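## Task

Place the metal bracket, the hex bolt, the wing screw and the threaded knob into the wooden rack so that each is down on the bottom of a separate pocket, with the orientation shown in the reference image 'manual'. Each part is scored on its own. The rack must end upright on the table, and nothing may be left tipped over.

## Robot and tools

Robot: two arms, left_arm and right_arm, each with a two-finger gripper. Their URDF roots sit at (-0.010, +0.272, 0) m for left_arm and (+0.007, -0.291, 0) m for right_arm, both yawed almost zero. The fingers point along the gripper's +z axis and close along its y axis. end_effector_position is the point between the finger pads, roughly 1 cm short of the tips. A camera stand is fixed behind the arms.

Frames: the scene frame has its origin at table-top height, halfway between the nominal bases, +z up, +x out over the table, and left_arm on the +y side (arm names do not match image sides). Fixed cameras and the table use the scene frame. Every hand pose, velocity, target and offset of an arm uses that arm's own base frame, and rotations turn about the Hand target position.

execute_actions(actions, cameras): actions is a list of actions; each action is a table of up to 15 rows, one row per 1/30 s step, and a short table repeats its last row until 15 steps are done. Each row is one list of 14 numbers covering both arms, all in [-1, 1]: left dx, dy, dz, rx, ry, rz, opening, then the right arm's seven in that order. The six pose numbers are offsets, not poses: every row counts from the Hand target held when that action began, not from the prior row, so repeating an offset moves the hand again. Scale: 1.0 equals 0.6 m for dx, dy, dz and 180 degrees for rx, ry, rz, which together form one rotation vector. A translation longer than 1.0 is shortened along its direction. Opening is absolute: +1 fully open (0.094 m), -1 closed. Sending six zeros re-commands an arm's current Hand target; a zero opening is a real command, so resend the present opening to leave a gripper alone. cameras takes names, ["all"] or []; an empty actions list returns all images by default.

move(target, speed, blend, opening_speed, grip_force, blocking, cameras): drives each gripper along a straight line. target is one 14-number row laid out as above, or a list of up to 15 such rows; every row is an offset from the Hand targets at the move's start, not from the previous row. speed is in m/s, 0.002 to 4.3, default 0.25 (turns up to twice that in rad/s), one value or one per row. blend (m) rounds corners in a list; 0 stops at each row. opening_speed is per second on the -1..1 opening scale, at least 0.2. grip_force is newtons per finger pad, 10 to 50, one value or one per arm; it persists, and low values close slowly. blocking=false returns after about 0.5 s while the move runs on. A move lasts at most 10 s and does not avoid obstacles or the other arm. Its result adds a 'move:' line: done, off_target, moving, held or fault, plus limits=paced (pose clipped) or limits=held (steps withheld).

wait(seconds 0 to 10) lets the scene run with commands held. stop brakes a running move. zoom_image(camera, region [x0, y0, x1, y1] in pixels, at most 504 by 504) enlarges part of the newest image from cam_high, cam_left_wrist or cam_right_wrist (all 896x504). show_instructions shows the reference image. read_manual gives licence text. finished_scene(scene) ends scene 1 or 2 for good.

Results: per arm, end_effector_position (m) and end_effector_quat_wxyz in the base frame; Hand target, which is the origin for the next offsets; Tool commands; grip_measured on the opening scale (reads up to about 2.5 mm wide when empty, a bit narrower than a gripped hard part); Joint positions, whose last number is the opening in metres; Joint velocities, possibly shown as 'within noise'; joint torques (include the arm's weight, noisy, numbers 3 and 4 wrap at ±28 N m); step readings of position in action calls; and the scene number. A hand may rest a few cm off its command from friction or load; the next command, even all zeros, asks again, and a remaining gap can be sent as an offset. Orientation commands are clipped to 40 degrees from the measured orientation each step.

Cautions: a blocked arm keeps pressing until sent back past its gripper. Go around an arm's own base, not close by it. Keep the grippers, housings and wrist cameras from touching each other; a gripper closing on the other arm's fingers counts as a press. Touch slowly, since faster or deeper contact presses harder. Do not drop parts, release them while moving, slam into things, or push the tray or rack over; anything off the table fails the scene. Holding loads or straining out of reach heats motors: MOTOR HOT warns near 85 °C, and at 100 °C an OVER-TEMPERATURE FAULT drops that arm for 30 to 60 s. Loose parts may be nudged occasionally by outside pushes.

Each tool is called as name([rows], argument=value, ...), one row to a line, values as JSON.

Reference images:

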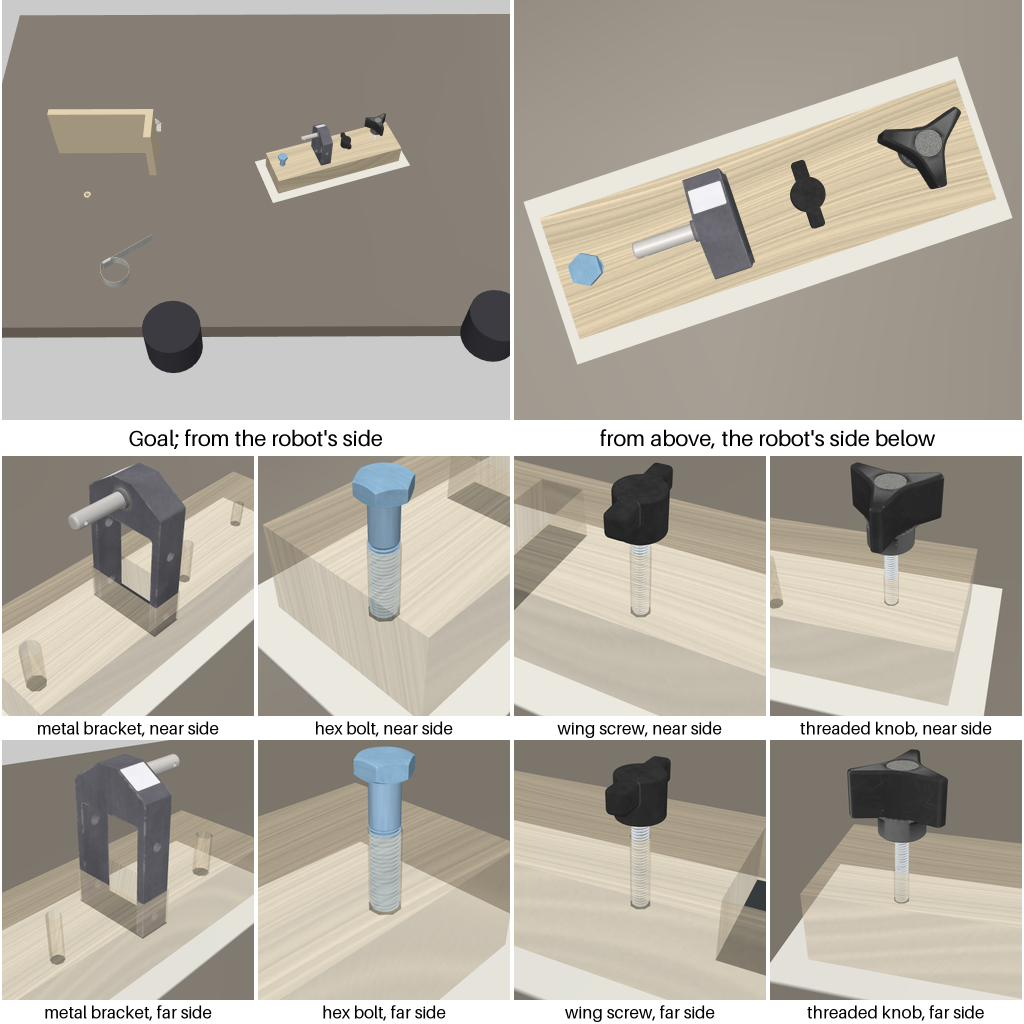

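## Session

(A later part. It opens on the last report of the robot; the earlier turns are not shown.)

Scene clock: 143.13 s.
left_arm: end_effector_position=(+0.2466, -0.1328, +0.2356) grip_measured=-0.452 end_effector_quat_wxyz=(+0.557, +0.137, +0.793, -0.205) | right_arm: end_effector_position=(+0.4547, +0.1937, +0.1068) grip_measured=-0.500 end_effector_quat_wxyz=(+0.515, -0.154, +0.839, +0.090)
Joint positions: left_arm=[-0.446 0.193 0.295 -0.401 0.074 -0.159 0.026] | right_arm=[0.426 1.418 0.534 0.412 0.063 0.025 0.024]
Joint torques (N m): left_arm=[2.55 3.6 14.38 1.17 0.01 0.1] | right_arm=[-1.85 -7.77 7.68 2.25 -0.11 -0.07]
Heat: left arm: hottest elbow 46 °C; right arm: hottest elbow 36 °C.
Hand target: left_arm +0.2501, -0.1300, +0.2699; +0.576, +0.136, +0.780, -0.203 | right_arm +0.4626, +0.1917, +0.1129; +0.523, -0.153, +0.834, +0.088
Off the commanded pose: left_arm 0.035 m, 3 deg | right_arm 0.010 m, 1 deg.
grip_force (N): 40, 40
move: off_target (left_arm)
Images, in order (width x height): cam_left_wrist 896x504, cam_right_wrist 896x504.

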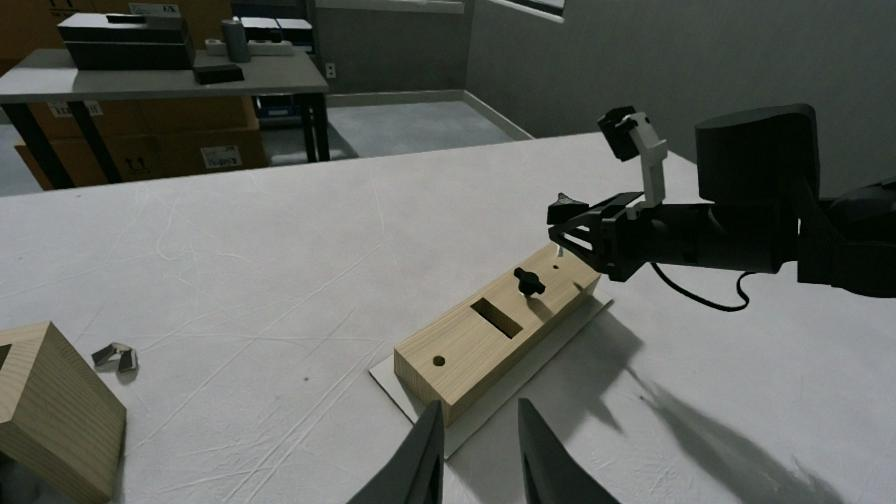

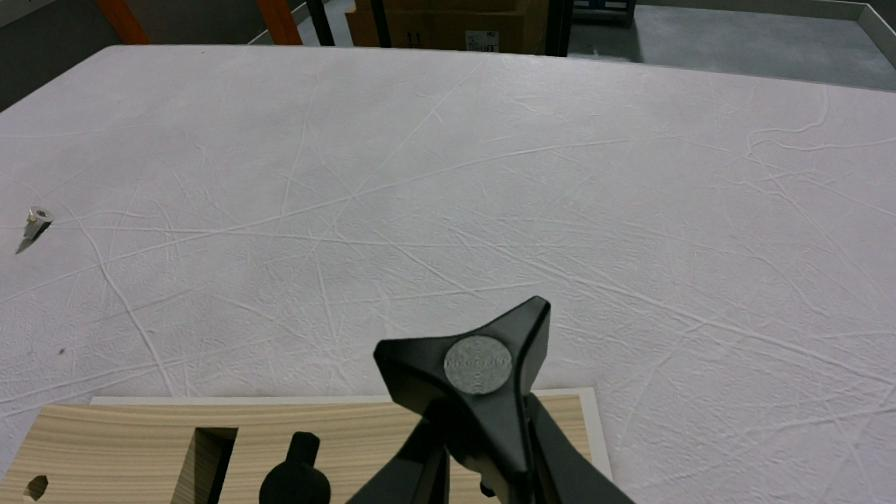

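move([
  [0,0,0,0,0,0,-0.45,0.003,0.014,-0.014,0,0,0,-1],
], speed=0.1, cameras=["cam_left_wrist","cam_right_wrist"])

zoom_image(camera="cam_left_wrist", region=[490, 190, 630, 300])

zoom_image(camera="cam_right_wrist", region=[380, 380, 620, 504])

Scene clock: 144.83 s.
left_arm: end_effector_position=(+0.2466, -0.1328, +0.2356) grip_measured=-0.452 end_effector_quat_wxyz=(+0.557, +0.137, +0.793, -0.205) | right_arm: end_effector_position=(+0.4561, +0.1926, +0.0941) grip_measured=-0.500 end_effector_quat_wxyz=(+0.508, -0.153, +0.843, +0.084)
Joint positions: left_arm=[-0.446 0.193 0.295 -0.401 0.074 -0.159 0.026] | right_arm=[0.426 1.453 0.534 0.429 0.073 0.024 0.024]
Joint torques (N m): left_arm=[2.37 3.72 14.39 1.22 0.01 0.1] | right_arm=[-0.44 -7.88 7.87 2.71 0.21 0.04]
Heat: left arm: hottest elbow 46 °C; right arm: hottest elbow 36 °C.
Hand target: left_arm +0.2501, -0.1300, +0.2699; +0.576, +0.136, +0.780, -0.203 | right_arm +0.4645, +0.2001, +0.1045; +0.523, -0.153, +0.834, +0.088
Off the commanded pose: left_arm 0.035 m, 3 deg | right_arm 0.015 m, 2 deg.
grip_force (N): 40, 40
move: off_target (left_arm, right_arm)
Images, in order (width x height): cam_left_wrist 896x504, cam_right_wrist 896x504.

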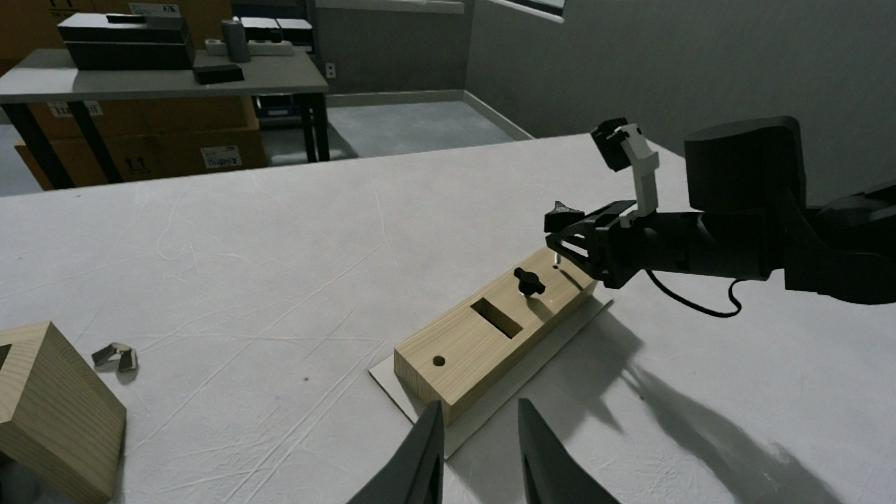

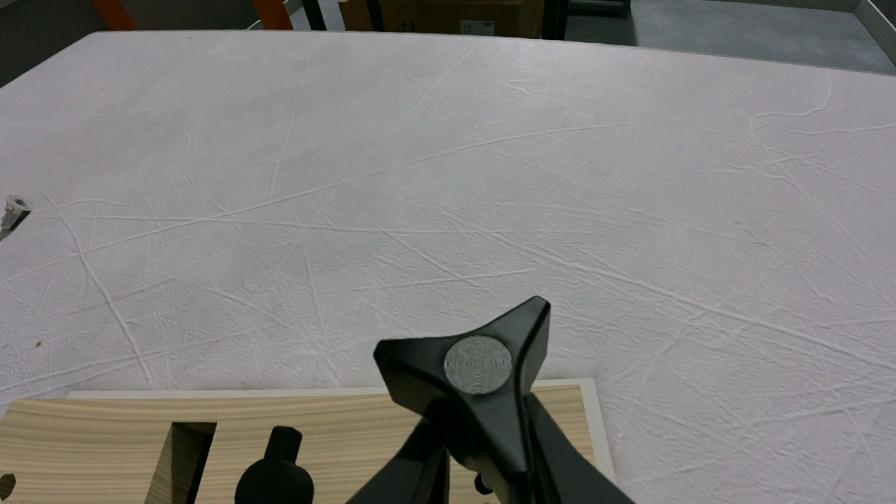

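Scaled by 3.600 from the camera's 896x504 image, which has a finer 1280x720 frame.

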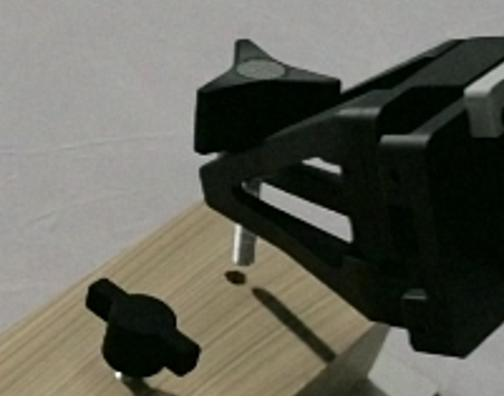

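Scaled by 2.100 from the camera's 896x504 image, which has a finer 1280x720 frame.

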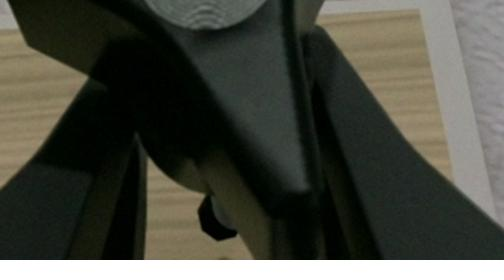

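move([
  [0,0,0,0,0,0,-0.45,0.0,0.014,0.004,0,0,0,-1],
], speed=0.1, cameras=["cam_left_wrist","cam_right_wrist"])

zoom_image(camera="cam_left_wrist", region=[490, 190, 630, 300])

zoom_image(camera="cam_right_wrist", region=[380, 380, 620, 504])

Scene clock: 145.97 s.
left_arm: end_effector_position=(+0.2466, -0.1328, +0.2356) grip_measured=-0.452 end_effector_quat_wxyz=(+0.557, +0.137, +0.793, -0.205) | right_arm: end_effector_position=(+0.4537, +0.1979, +0.0942) grip_measured=-0.500 end_effector_quat_wxyz=(+0.509, -0.156, +0.843, +0.081)
Joint positions: left_arm=[-0.446 0.193 0.295 -0.401 0.074 -0.159 0.026] | right_arm=[0.444 1.453 0.534 0.429 0.092 0.024 0.024]
Joint torques (N m): left_arm=[2.67 3.31 14.34 1.28 0.01 0.09] | right_arm=[-0.32 -7.88 8.76 2.3 0.28 0.14]
Heat: left arm: hottest elbow 46 °C; right arm: hottest elbow 36 °C.
Hand target: left_arm +0.2501, -0.1300, +0.2699; +0.576, +0.136, +0.780, -0.203 | right_arm +0.4645, +0.2084, +0.1069; +0.523, -0.153, +0.834, +0.088
Off the commanded pose: left_arm 0.035 m, 3 deg | right_arm 0.020 m, 2 deg.
grip_force (N): 40, 40
move: off_target (left_arm, right_arm)
Images, in order (width x height): cam_left_wrist 896x504, cam_right_wrist 896x504.

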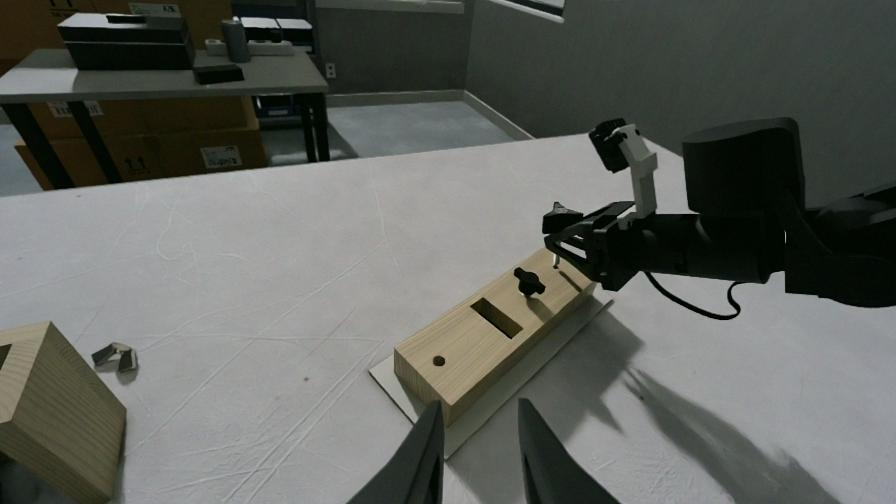

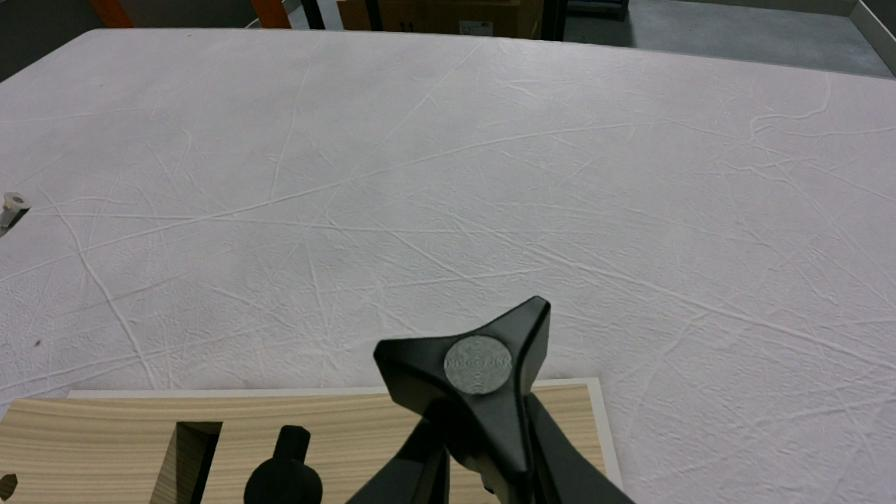

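Scaled by 3.600 from the camera's 896x504 image, which has a finer 1280x720 frame.

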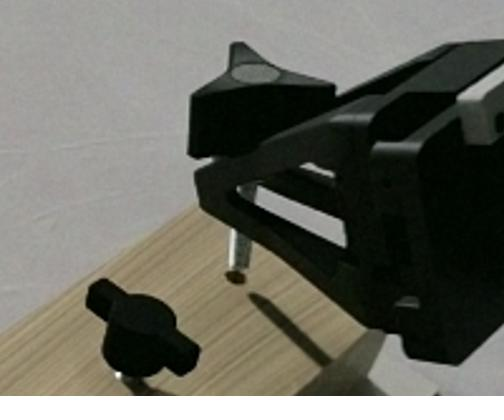

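Scaled by 2.100 from the camera's 896x504 image, which has a finer 1280x720 frame.

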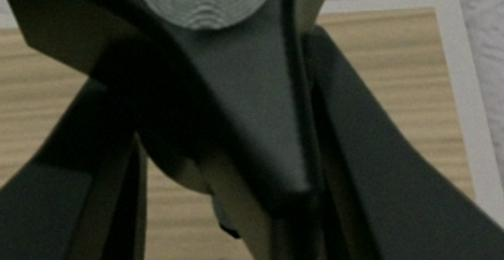

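move([
  [0,0,0,0,0,0,-0.45,0.0,0.0,-0.03,0,0,0,-1],
], speed=0.05, cameras=["cam_left_wrist"])

zoom_image(camera="cam_left_wrist", region=[490, 190, 630, 300])

Scene clock: 147.20 s.
left_arm: end_effector_position=(+0.2466, -0.1328, +0.2356) grip_measured=-0.452 end_effector_quat_wxyz=(+0.557, +0.137, +0.793, -0.205) | right_arm: end_effector_position=(+0.4595, +0.2004, +0.0882) grip_measured=-0.500 end_effector_quat_wxyz=(+0.520, -0.154, +0.836, +0.084)
Joint positions: left_arm=[-0.446 0.193 0.295 -0.401 0.074 -0.159 0.026] | right_arm=[0.444 1.499 0.534 0.5 0.092 0.024 0.024]
Joint torques (N m): left_arm=[2.49 3.08 14.3 1.2 0.01 0.08] | right_arm=[-0.26 -6.95 7.45 2.25 0.2 0.15]
Heat: left arm: hottest elbow 46 °C; right arm: hottest elbow 36 °C.
Hand target: left_arm +0.2501, -0.1300, +0.2699; +0.576, +0.136, +0.780, -0.203 | right_arm +0.4645, +0.2084, +0.0890; +0.523, -0.153, +0.834, +0.088
Off the commanded pose: left_arm 0.035 m, 3 deg | right_arm 0.009 m, 1 deg.
grip_force (N): 40, 40
move: off_target (left_arm)
Images, in order (width x height): cam_left_wrist 896x504.

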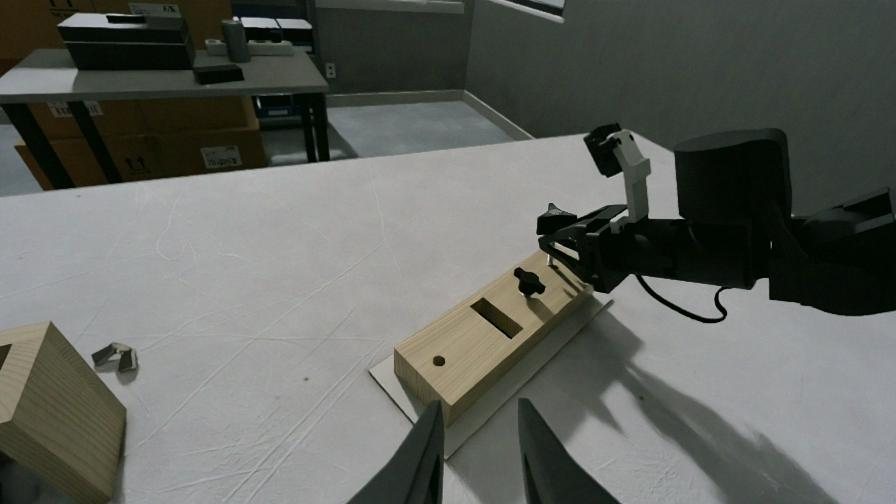

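Scaled by 3.600 from the camera's 896x504 image, which has a finer 1280x720 frame.

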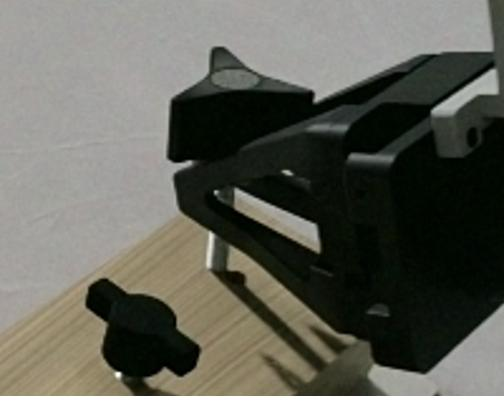

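move([
  [0,0,0,0,0,0,-0.45,-0.009,0.0,0.012,0,0,0,-1],
], speed=0.05, cameras=["cam_left_wrist"])

zoom_image(camera="cam_left_wrist", region=[490, 190, 630, 300])

Scene clock: 148.10 s.
left_arm: end_effector_position=(+0.2466, -0.1328, +0.2356) grip_measured=-0.452 end_effector_quat_wxyz=(+0.557, +0.137, +0.793, -0.205) | right_arm: end_effector_position=(+0.4591, +0.2011, +0.0882) grip_measured=-0.500 end_effector_quat_wxyz=(+0.520, -0.153, +0.836, +0.082)
Joint positions: left_arm=[-0.446 0.193 0.295 -0.401 0.074 -0.159 0.026] | right_arm=[0.448 1.499 0.534 0.5 0.099 0.025 0.024]
Joint torques (N m): left_arm=[2.49 3.43 14.38 1.1 0.02 0.1] | right_arm=[0.56 -9.99 6.86 1.39 0.17 0.17]
Heat: left arm: hottest elbow 46 °C; right arm: hottest elbow 36 °C.
Hand target: left_arm +0.2501, -0.1300, +0.2699; +0.576, +0.136, +0.780, -0.203 | right_arm +0.4591, +0.2084, +0.0961; +0.523, -0.153, +0.834, +0.088
Off the commanded pose: left_arm 0.035 m, 3 deg | right_arm 0.011 m, 1 deg.
grip_force (N): 40, 40
move: off_target (left_arm, right_arm)
Images, in order (width x height): cam_left_wrist 896x504.

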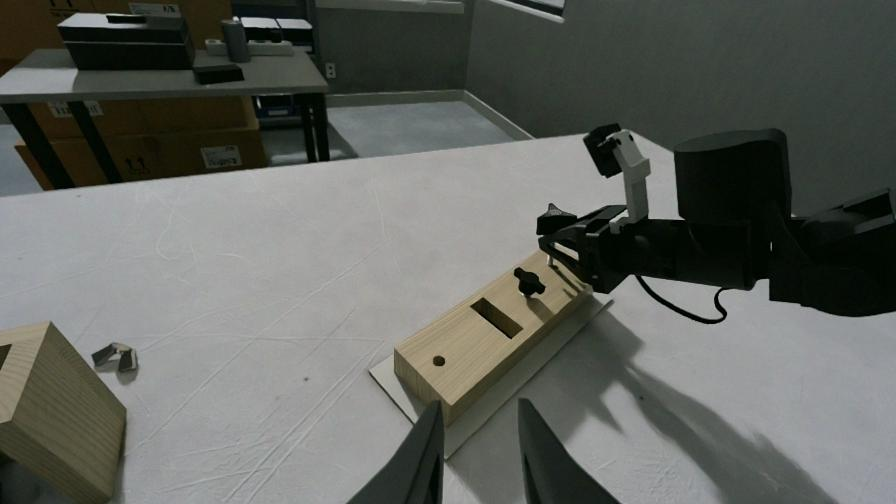

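Scaled by 3.600 from the camera's 896x504 image, which has a finer 1280x720 frame.

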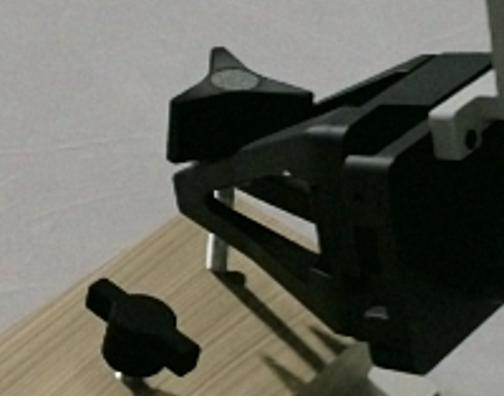

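move([
  [0,0,0,0,0,0,-0.45,-0.015,-0.004,0.06,0,0,0,-1],
  [0,0,0,0,0,0,-0.45,-0.0035,-0.006,0.003,0,0,0,-1],
], speed=0.08, cameras=["cam_left_wrist"])

zoom_image(camera="cam_left_wrist", region=[490, 190, 630, 300])

Scene clock: 150.47 s.
left_arm: end_effector_position=(+0.2466, -0.1328, +0.2356) grip_measured=-0.452 end_effector_quat_wxyz=(+0.557, +0.137, +0.793, -0.205) | right_arm: end_effector_position=(+0.4544, +0.2026, +0.0946) grip_measured=-0.500 end_effector_quat_wxyz=(+0.515, -0.155, +0.839, +0.083)
Joint positions: left_arm=[-0.446 0.193 0.295 -0.401 0.074 -0.159 0.026] | right_arm=[0.455 1.465 0.534 0.456 0.1 0.028 0.024]
Joint torques (N m): left_arm=[2.55 3.31 14.38 1.2 0.04 0.09] | right_arm=[-1.03 -8.06 6.45 2.74 -0.1 0.11]
Heat: left arm: hottest elbow 47 °C; right arm: hottest elbow 36 °C.
Hand target: left_arm +0.2501, -0.1300, +0.2699; +0.576, +0.136, +0.780, -0.203 | right_arm +0.4570, +0.2048, +0.0980; +0.523, -0.153, +0.834, +0.088
Off the commanded pose: left_arm 0.035 m, 3 deg | right_arm 0.005 m, 1 deg.
grip_force (N): 40, 40
move: off_target (left_arm)
Images, in order (width x height): cam_left_wrist 896x504.

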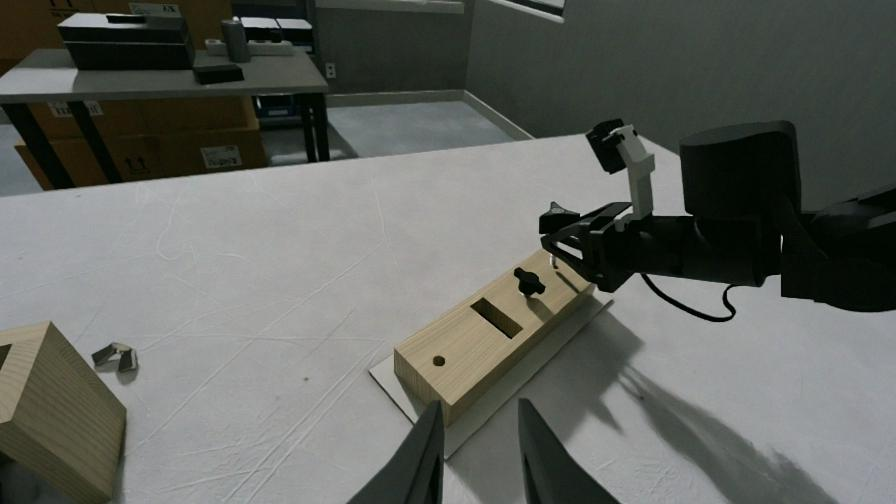

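Scaled by 3.600 from the camera's 896x504 image, which has a finer 1280x720 frame.

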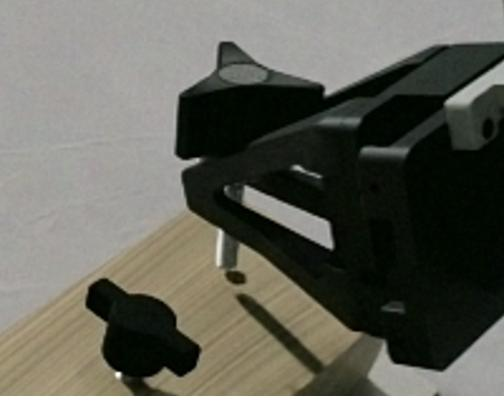

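move([
  [0,0,0,0,0,0,-0.45,-0.0025,-0.0038,0.0667,0,0,0,-1],
  [0,0,0,0,0,0,-0.45,-0.0025,-0.0038,0,0,0,0,-1],
], speed=0.1, grip_force=40, cameras=["cam_left_wrist"])

zoom_image(camera="cam_left_wrist", region=[490, 190, 630, 300])

Scene clock: 153.80 s.
left_arm: end_effector_position=(+0.2466, -0.1328, +0.2356) grip_measured=-0.452 end_effector_quat_wxyz=(+0.557, +0.137, +0.793, -0.205) | right_arm: end_effector_position=(+0.4527, +0.2025, +0.0953) grip_measured=-0.500 end_effector_quat_wxyz=(+0.516, -0.156, +0.838, +0.085)
Joint positions: left_arm=[-0.446 0.193 0.295 -0.401 0.074 -0.159 0.026] | right_arm=[0.455 1.46 0.529 0.457 0.097 0.028 0.024]
Joint torques (N m): left_arm=[2.78 3.43 14.34 1.21 0.02 0.1] | right_arm=[-1.38 -8 6.31 2.74 -0.1 0.09]
Heat: left arm: hottest elbow 47 °C; right arm: hottest elbow 36 °C.
Hand target: left_arm +0.2501, -0.1300, +0.2699; +0.576, +0.136, +0.780, -0.203 | right_arm +0.4555, +0.2026, +0.0979; +0.523, -0.153, +0.834, +0.088
Off the commanded pose: left_arm 0.035 m, 3 deg | right_arm 0.004 m, 1 deg.
grip_force (N): 40, 40
move: off_target (left_arm)
Images, in order (width x height): cam_left_wrist 896x504.

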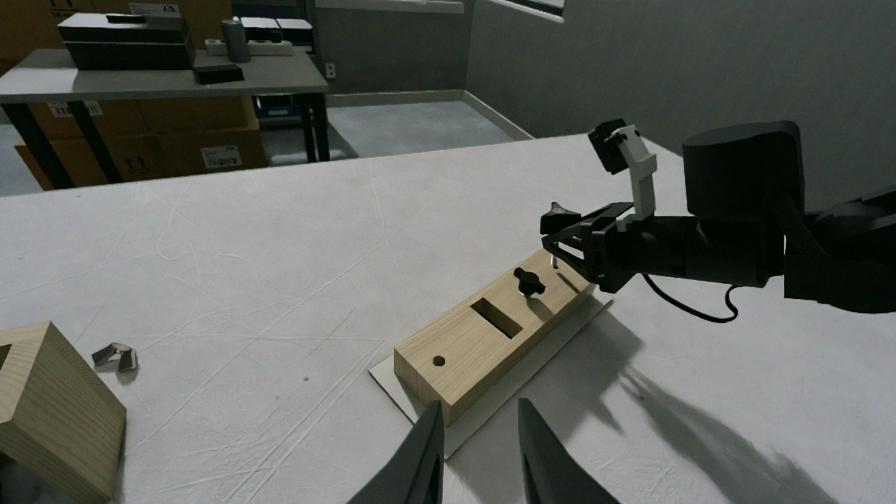

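Scaled by 3.600 from the camera's 896x504 image, which has a finer 1280x720 frame.

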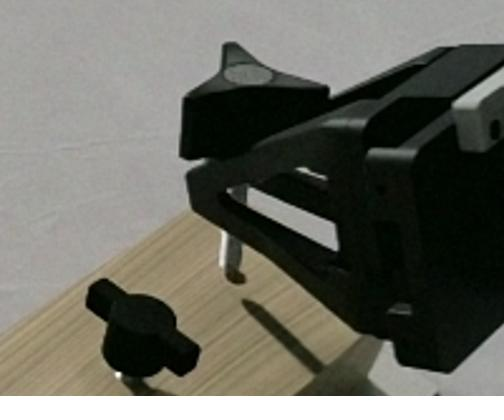

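move([
  [0,0,0,0,0,0,-0.45,0,-0.0028,0.03,0,0,0,-1],
  [0,0,0,0,0,0,-0.45,0,-0.0028,-0.025,0,0,0,-1],
], speed=0.08, cameras=["cam_left_wrist"])

zoom_image(camera="cam_left_wrist", region=[490, 190, 630, 300])

Scene clock: 155.83 s.
left_arm: end_effector_position=(+0.2466, -0.1328, +0.2356) grip_measured=-0.452 end_effector_quat_wxyz=(+0.557, +0.137, +0.793, -0.205) | right_arm: end_effector_position=(+0.4552, +0.2045, +0.0883) grip_measured=-0.500 end_effector_quat_wxyz=(+0.524, -0.156, +0.833, +0.089)
Joint positions: left_arm=[-0.446 0.193 0.295 -0.401 0.074 -0.159 0.026] | right_arm=[0.455 1.499 0.522 0.524 0.093 0.028 0.024]
Joint torques (N m): left_arm=[2.26 3.78 14.37 1.17 0.01 0.11] | right_arm=[-1.61 -7.71 5.56 2.58 -0.1 0.06]
Heat: left arm: hottest elbow 47 °C; right arm: hottest elbow 35 °C.
Hand target: left_arm +0.2501, -0.1300, +0.2699; +0.576, +0.136, +0.780, -0.203 | right_arm +0.4555, +0.2009, +0.0829; +0.523, -0.153, +0.834, +0.088
Off the commanded pose: left_arm 0.035 m, 3 deg | right_arm 0.006 m, 0 deg.
grip_force (N): 40, 40
move: off_target (left_arm)
Images, in order (width x height): cam_left_wrist 896x504.

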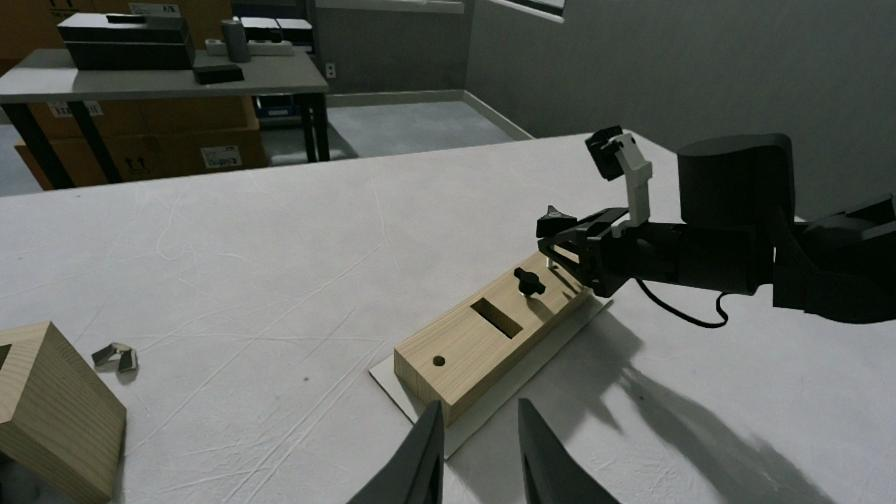

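Scaled by 3.600 from the camera's 896x504 image, which has a finer 1280x720 frame.

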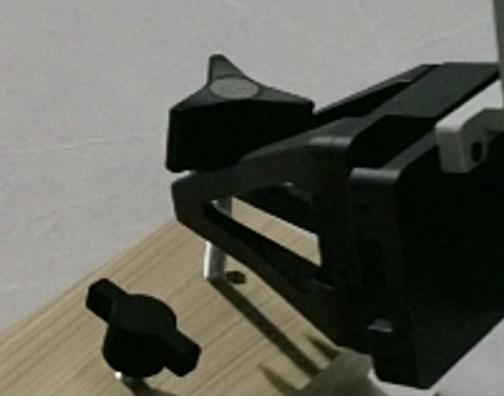

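move([
  [0,0,0,0,0,0,-0.45,-0.0037,-0.009,0.075,0,0,0,-1],
  [0,0,0,0,0,0,-0.45,-0.0037,-0.009,0.022,0,0,0,-1],
], speed=0.08, cameras=["cam_left_wrist"])

zoom_image(camera="cam_left_wrist", region=[490, 190, 630, 300])

Scene clock: 158.23 s.
left_arm: end_effector_position=(+0.2466, -0.1328, +0.2356) grip_measured=-0.452 end_effector_quat_wxyz=(+0.557, +0.137, +0.793, -0.205) | right_arm: end_effector_position=(+0.4484, +0.1991, +0.0930) grip_measured=-0.500 end_effector_quat_wxyz=(+0.515, -0.157, +0.838, +0.088)
Joint positions: left_arm=[-0.446 0.193 0.295 -0.401 0.074 -0.159 0.026] | right_arm=[0.448 1.453 0.513 0.466 0.083 0.028 0.024]
Joint torques (N m): left_arm=[2.2 3.6 14.35 1.14 0 0.09] | right_arm=[-1.9 -7.82 6.34 2.63 -0.1 0]
Heat: left arm: hottest elbow 47 °C; right arm: hottest elbow 35 °C.
Hand target: left_arm +0.2501, -0.1300, +0.2699; +0.576, +0.136, +0.780, -0.203 | right_arm +0.4532, +0.1954, +0.0961; +0.523, -0.153, +0.834, +0.088
Off the commanded pose: left_arm 0.035 m, 3 deg | right_arm 0.007 m, 1 deg.
grip_force (N): 40, 40
move: off_target (left_arm)
Images, in order (width x height): cam_left_wrist 896x504.

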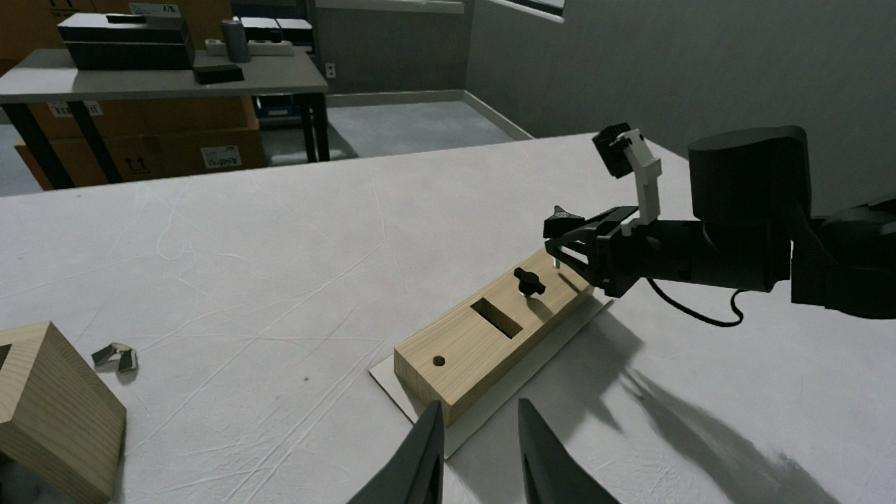

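Scaled by 3.600 from the camera's 896x504 image, which has a finer 1280x720 frame.

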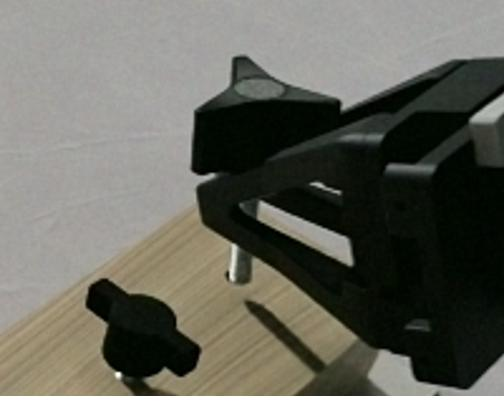

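move([
  [0,0,0,0,0,0,-0.45,0.006,-0.006,0.05,0,0,0,-1],
  [0,0,0,0,0,0,-0.45,0.005,-0.006,-0.008,0,0,0,-1],
], speed=0.08, cameras=["cam_left_wrist"])

zoom_image(camera="cam_left_wrist", region=[490, 190, 630, 300])

Scene clock: 160.57 s.
left_arm: end_effector_position=(+0.2466, -0.1328, +0.2356) grip_measured=-0.452 end_effector_quat_wxyz=(+0.557, +0.137, +0.793, -0.205) | right_arm: end_effector_position=(+0.4518, +0.1954, +0.0896) grip_measured=-0.500 end_effector_quat_wxyz=(+0.515, -0.154, +0.838, +0.090)
Joint positions: left_arm=[-0.446 0.193 0.295 -0.401 0.074 -0.159 0.026] | right_arm=[0.434 1.47 0.513 0.486 0.07 0.027 0.024]
Joint torques (N m): left_arm=[2.43 3.55 14.26 1.25 0.03 0.1] | right_arm=[-1.85 -8.23 6.2 2.88 -0.1 -0.05]
Heat: left arm: hottest elbow 48 °C; right arm: hottest elbow 35 °C.
Hand target: left_arm +0.2501, -0.1300, +0.2699; +0.576, +0.136, +0.780, -0.203 | right_arm +0.4562, +0.1919, +0.0913; +0.523, -0.153, +0.834, +0.088
Off the commanded pose: left_arm 0.035 m, 3 deg | right_arm 0.006 m, 1 deg.
grip_force (N): 40, 40
move: off_target (left_arm)
Images, in order (width x height): cam_left_wrist 896x504.

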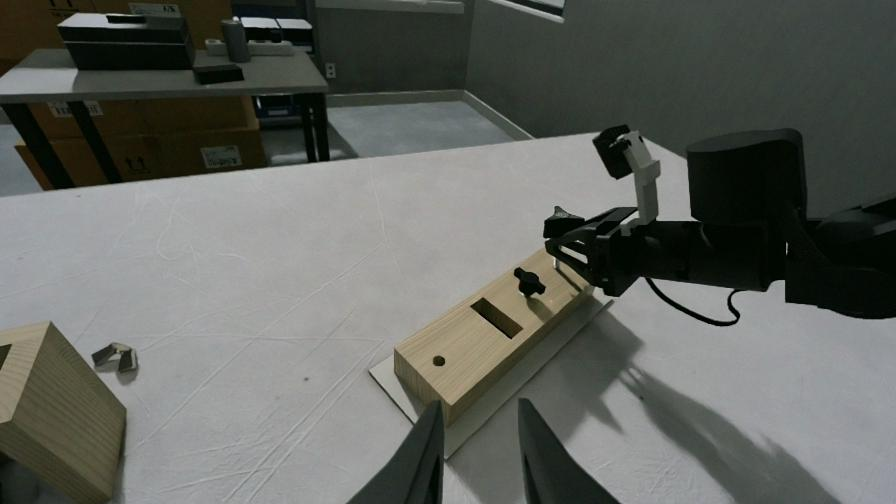

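Scaled by 3.600 from the camera's 896x504 image, which has a finer 1280x720 frame.

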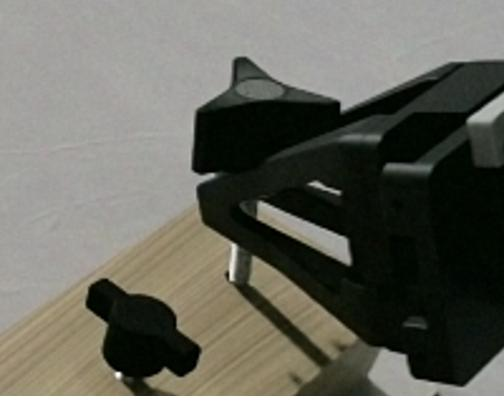

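move([
  [0,0,0,0,0,0,-0.45,0.004,-0.0035,0.03,0,0,0,-1],
  [0,0,0,0,0,0,-0.45,0.004,-0.0035,-0.03,0,0,0,-1],
], speed=0.08, cameras=["cam_left_wrist"])

zoom_image(camera="cam_left_wrist", region=[490, 190, 630, 300])

Scene clock: 162.80 s.
left_arm: end_effector_position=(+0.2466, -0.1328, +0.2356) grip_measured=-0.452 end_effector_quat_wxyz=(+0.557, +0.137, +0.793, -0.205) | right_arm: end_effector_position=(+0.4570, +0.1953, +0.0793) grip_measured=-0.500 end_effector_quat_wxyz=(+0.524, -0.153, +0.833, +0.093)
Joint positions: left_arm=[-0.446 0.193 0.295 -0.401 0.074 -0.159 0.026] | right_arm=[0.426 1.526 0.509 0.566 0.062 0.024 0.024]
Joint torques (N m): left_arm=[2.61 3.6 14.3 1.24 0.04 0.11] | right_arm=[-1.9 -7.65 5.46 2.61 -0.07 -0.07]
Heat: left arm: hottest elbow 48 °C; right arm: hottest elbow 35 °C.
Hand target: left_arm +0.2501, -0.1300, +0.2699; +0.576, +0.136, +0.780, -0.203 | right_arm +0.4586, +0.1899, +0.0733; +0.523, -0.153, +0.834, +0.088
Off the commanded pose: left_arm 0.035 m, 3 deg | right_arm 0.008 m, 1 deg.
grip_force (N): 40, 40
move: off_target (left_arm)
Images, in order (width x height): cam_left_wrist 896x504.

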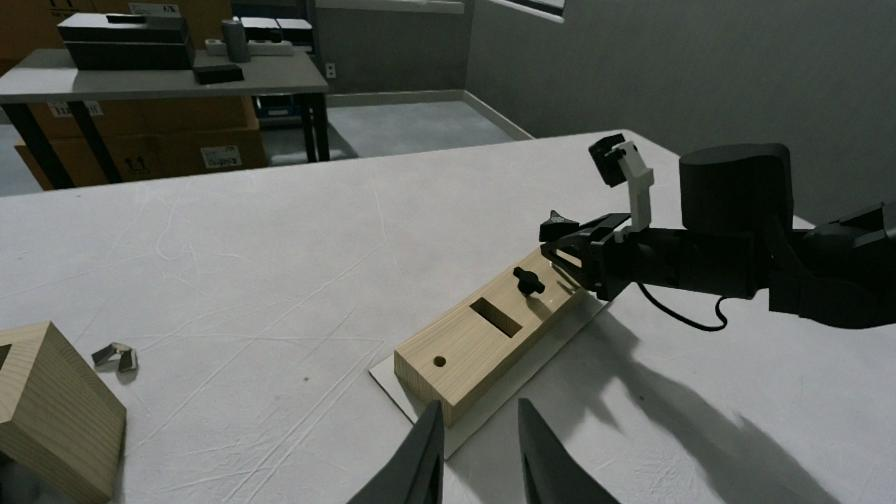

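Scaled by 3.600 from the camera's 896x504 image, which has a finer 1280x720 frame.

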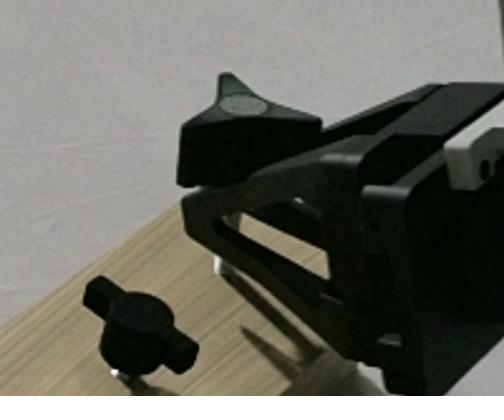

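move([
  [0,0,0,0,0,0,-0.45,-0.001,0,-0.025,0,0,0,-1],
], speed=0.08, cameras=["cam_left_wrist"])

zoom_image(camera="cam_left_wrist", region=[490, 190, 630, 300])

Scene clock: 164.13 s.
left_arm: end_effector_position=(+0.2466, -0.1328, +0.2356) grip_measured=-0.452 end_effector_quat_wxyz=(+0.557, +0.137, +0.793, -0.205) | right_arm: end_effector_position=(+0.4615, +0.1973, +0.0759) grip_measured=-0.500 end_effector_quat_wxyz=(+0.537, -0.151, +0.824, +0.096)
Joint positions: left_arm=[-0.446 0.193 0.295 -0.401 0.074 -0.159 0.026] | right_arm=[0.426 1.567 0.508 0.641 0.062 0.024 0.024]
Joint torques (N m): left_arm=[2.61 3.14 14.35 1.2 0.02 0.11] | right_arm=[-1.79 -6.65 4.53 1.98 -0.05 -0.06]
Heat: left arm: hottest elbow 48 °C; right arm: hottest elbow 35 °C.
Hand target: left_arm +0.2501, -0.1300, +0.2699; +0.576, +0.136, +0.780, -0.203 | right_arm +0.4579, +0.1898, +0.0582; +0.523, -0.153, +0.834, +0.088
Off the commanded pose: left_arm 0.035 m, 3 deg | right_arm 0.019 m, 2 deg.
grip_force (N): 40, 40
move: off_target (left_arm, right_arm)
Images, in order (width x height): cam_left_wrist 896x504.

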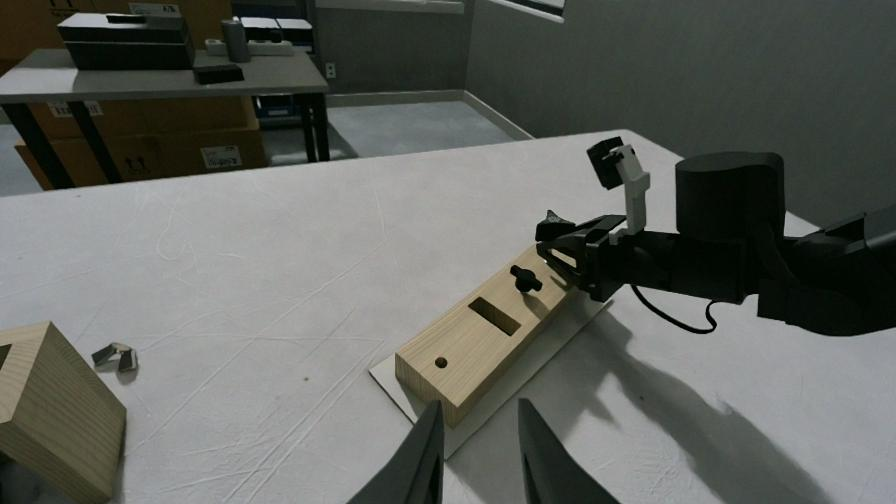

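Scaled by 3.600 from the camera's 896x504 image, which has a finer 1280x720 frame.

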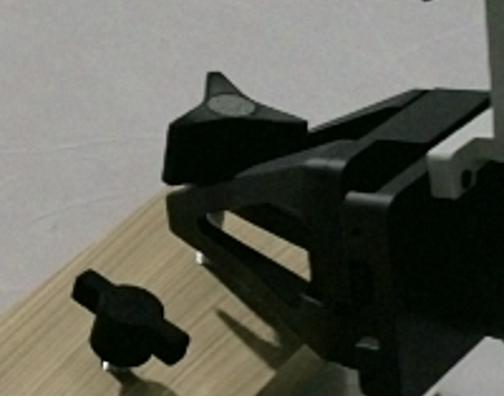

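move([
  [0,0,0,0,0,0,-0.45,0,0.0,0.035,0,0,0,-0.4],
], speed=0.08, cameras=["cam_left_wrist"])

zoom_image(camera="cam_left_wrist", region=[490, 190, 630, 300])

Scene clock: 165.57 s.
left_arm: end_effector_position=(+0.2466, -0.1328, +0.2356) grip_measured=-0.452 end_effector_quat_wxyz=(+0.557, +0.137, +0.793, -0.205) | right_arm: end_effector_position=(+0.4543, +0.1938, +0.0716) grip_measured=-0.402 end_effector_quat_wxyz=(+0.518, -0.154, +0.837, +0.091)
Joint positions: left_arm=[-0.446 0.193 0.295 -0.401 0.074 -0.159 0.026] | right_arm=[0.426 1.538 0.503 0.571 0.062 0.024 0.028]
Joint torques (N m): left_arm=[2.55 3.31 14.35 1.1 0.02 0.09] | right_arm=[-1.79 -10.29 6.01 1.54 -0.05 -0.06]
Heat: left arm: hottest elbow 48 °C; right arm: hottest elbow 35 °C.
Hand target: left_arm +0.2501, -0.1300, +0.2699; +0.576, +0.136, +0.780, -0.203 | right_arm +0.4581, +0.1898, +0.0793; +0.523, -0.153, +0.834, +0.088
Off the commanded pose: left_arm 0.035 m, 3 deg | right_arm 0.009 m, 1 deg.
grip_force (N): 40, 40
move: off_target (left_arm)
Images, in order (width x height): cam_left_wrist 896x504.

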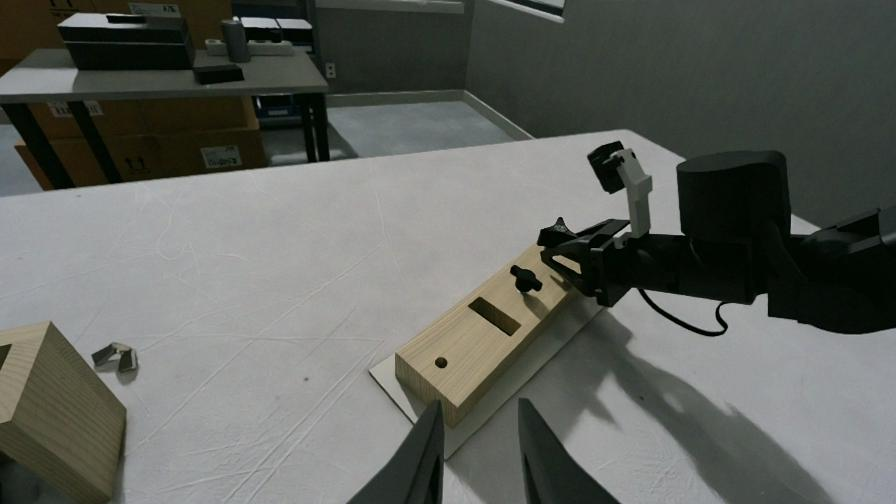

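Scaled by 3.600 from the camera's 896x504 image, which has a finer 1280x720 frame.

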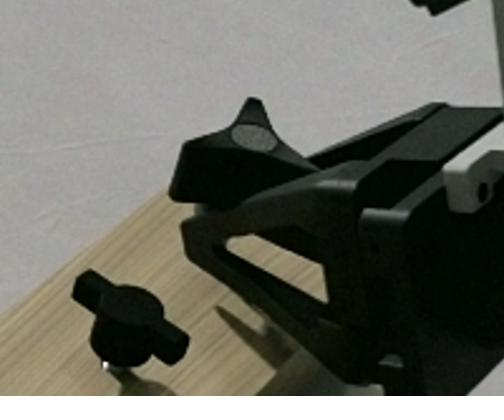

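move([
  [0,0,0,0,0,0,-0.45,-0.18,-0.062,0.03,0,0,0,-0.3],
], speed=0.1, cameras=["cam_left_wrist","cam_right_wrist"])

zoom_image(camera="cam_left_wrist", region=[490, 190, 630, 300])

Scene clock: 167.60 s.
left_arm: end_effector_position=(+0.2466, -0.1328, +0.2356) grip_measured=-0.452 end_effector_quat_wxyz=(+0.557, +0.137, +0.793, -0.205) | right_arm: end_effector_position=(+0.3533, +0.1496, +0.0958) grip_measured=-0.302 end_effector_quat_wxyz=(+0.523, -0.153, +0.834, +0.084)
Joint positions: left_arm=[-0.446 0.193 0.295 -0.401 0.074 -0.159 0.026] | right_arm=[0.444 1.128 0.237 0.436 0.092 0.024 0.033]
Joint torques (N m): left_arm=[2.67 3.55 14.27 1.09 0.01 0.09] | right_arm=[-0.15 -5.01 6.39 1.29 0.22 0.15]
Heat: left arm: hottest elbow 48 °C; right arm: hottest elbow 35 °C.
Hand target: left_arm +0.2501, -0.1300, +0.2699; +0.576, +0.136, +0.780, -0.203 | right_arm +0.3501, +0.1525, +0.0974; +0.523, -0.153, +0.834, +0.088
Off the commanded pose: left_arm 0.035 m, 3 deg | right_arm 0.005 m, 0 deg.
grip_force (N): 40, 40
move: off_target (left_arm)
Images, in order (width x height): cam_left_wrist 896x504, cam_right_wrist 896x504.

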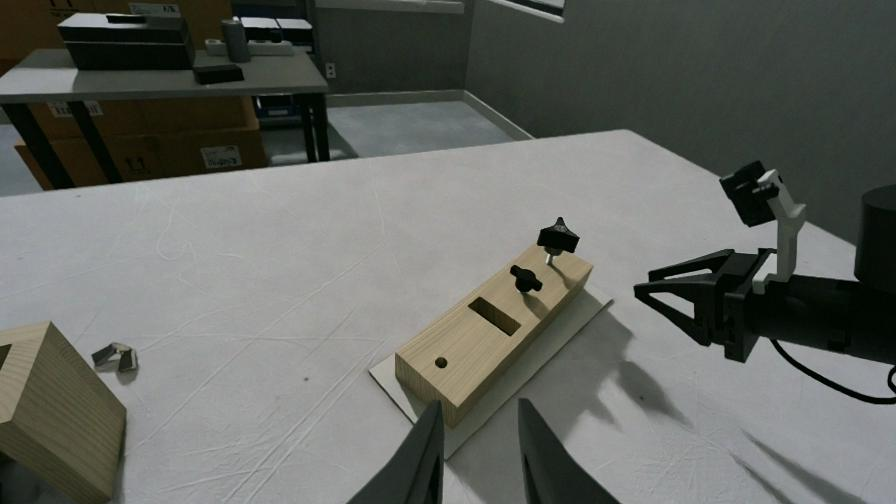

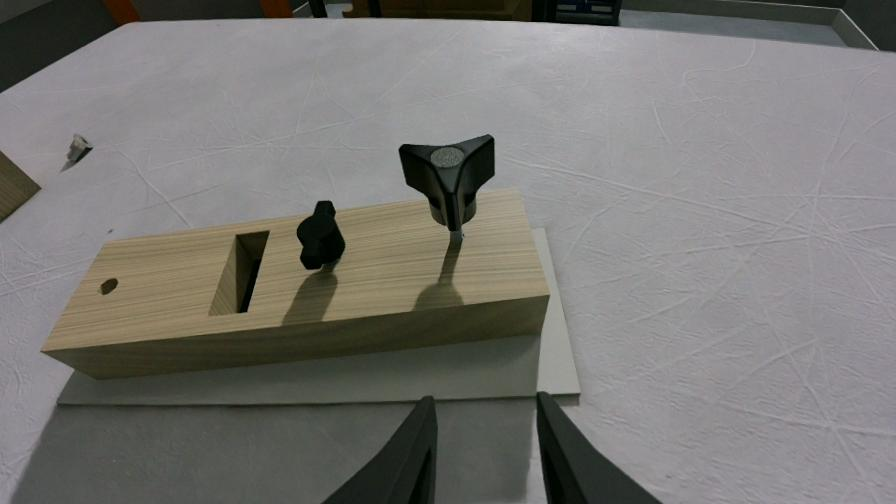

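Scaled by 3.600 from the camera's 896x504 image, which has a finer 1280x720 frame.

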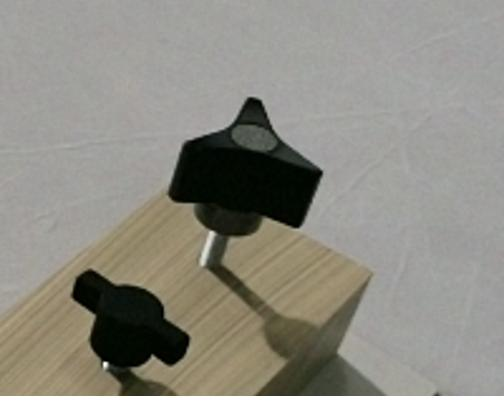

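move([
  [0.083,0.56,0.1,0.140,0.396,0.094,0,-0.05,0.05,0.45,-0.059,0.352,-0.103,0],
], speed=0.3, cameras=["cam_left_wrist"])

Scene clock: 172.40 s.
left_arm: end_effector_position=(+0.2952, +0.1961, +0.3120) grip_measured=-0.002 end_effector_quat_wxyz=(+0.003, +0.000, +1.000, +0.000) | right_arm: end_effector_position=(+0.3138, +0.1793, +0.3414) grip_measured=-0.002 end_effector_quat_wxyz=(+0.048, -0.008, +0.999, +0.024)
Joint positions: left_arm=[0.589 1.269 1.394 -1.69 0.003 0.589 0.047] | right_arm=[0.523 1.235 1.439 -1.669 0.005 0.508 0.047]
Joint torques (N m): left_arm=[2.43 -6.53 12.37 -0.34 -0.13 0.07] | right_arm=[-1.26 -7.94 13.15 0.32 -0.08 0.17]
Heat: left arm: hottest elbow 49 °C; right arm: hottest elbow 35 °C.
Hand target: left_arm +0.2999, +0.2059, +0.3301; +0.001, +0.000, +1.000, +0.001 | right_arm +0.3201, +0.1826, +0.3674; +0.002, +0.000, +1.000, +0.001
Off the commanded pose: left_arm 0.021 m, 0 deg | right_arm 0.027 m, 6 deg.
joint sent to its limit (left arm) — joint 4 (wrist pitch), lower limit. The joint targets still meet the commanded pose.
joint sent to its limit (right arm) — joint 4 (wrist pitch), lower limit. The joint targets are off in orientation, not in position.
grip_force (N): 40, 40
move: off_target (left_arm, right_arm)
Images, in order (width x height): cam_left_wrist 896x504.

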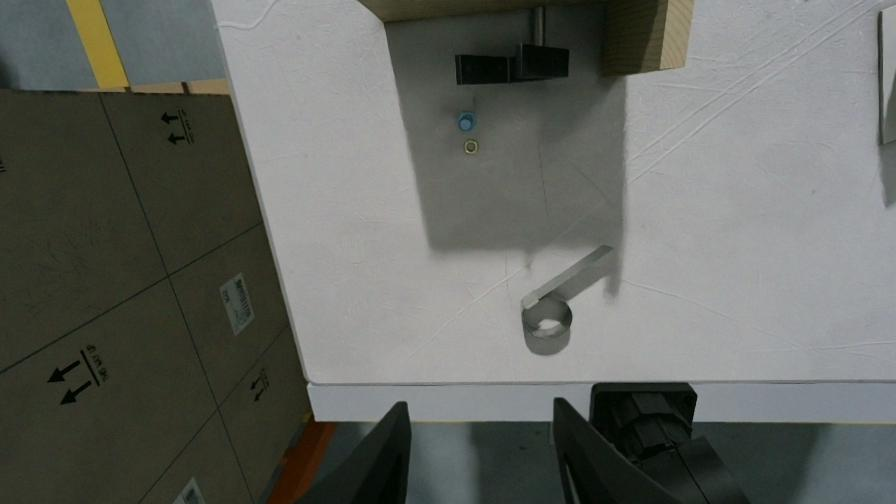

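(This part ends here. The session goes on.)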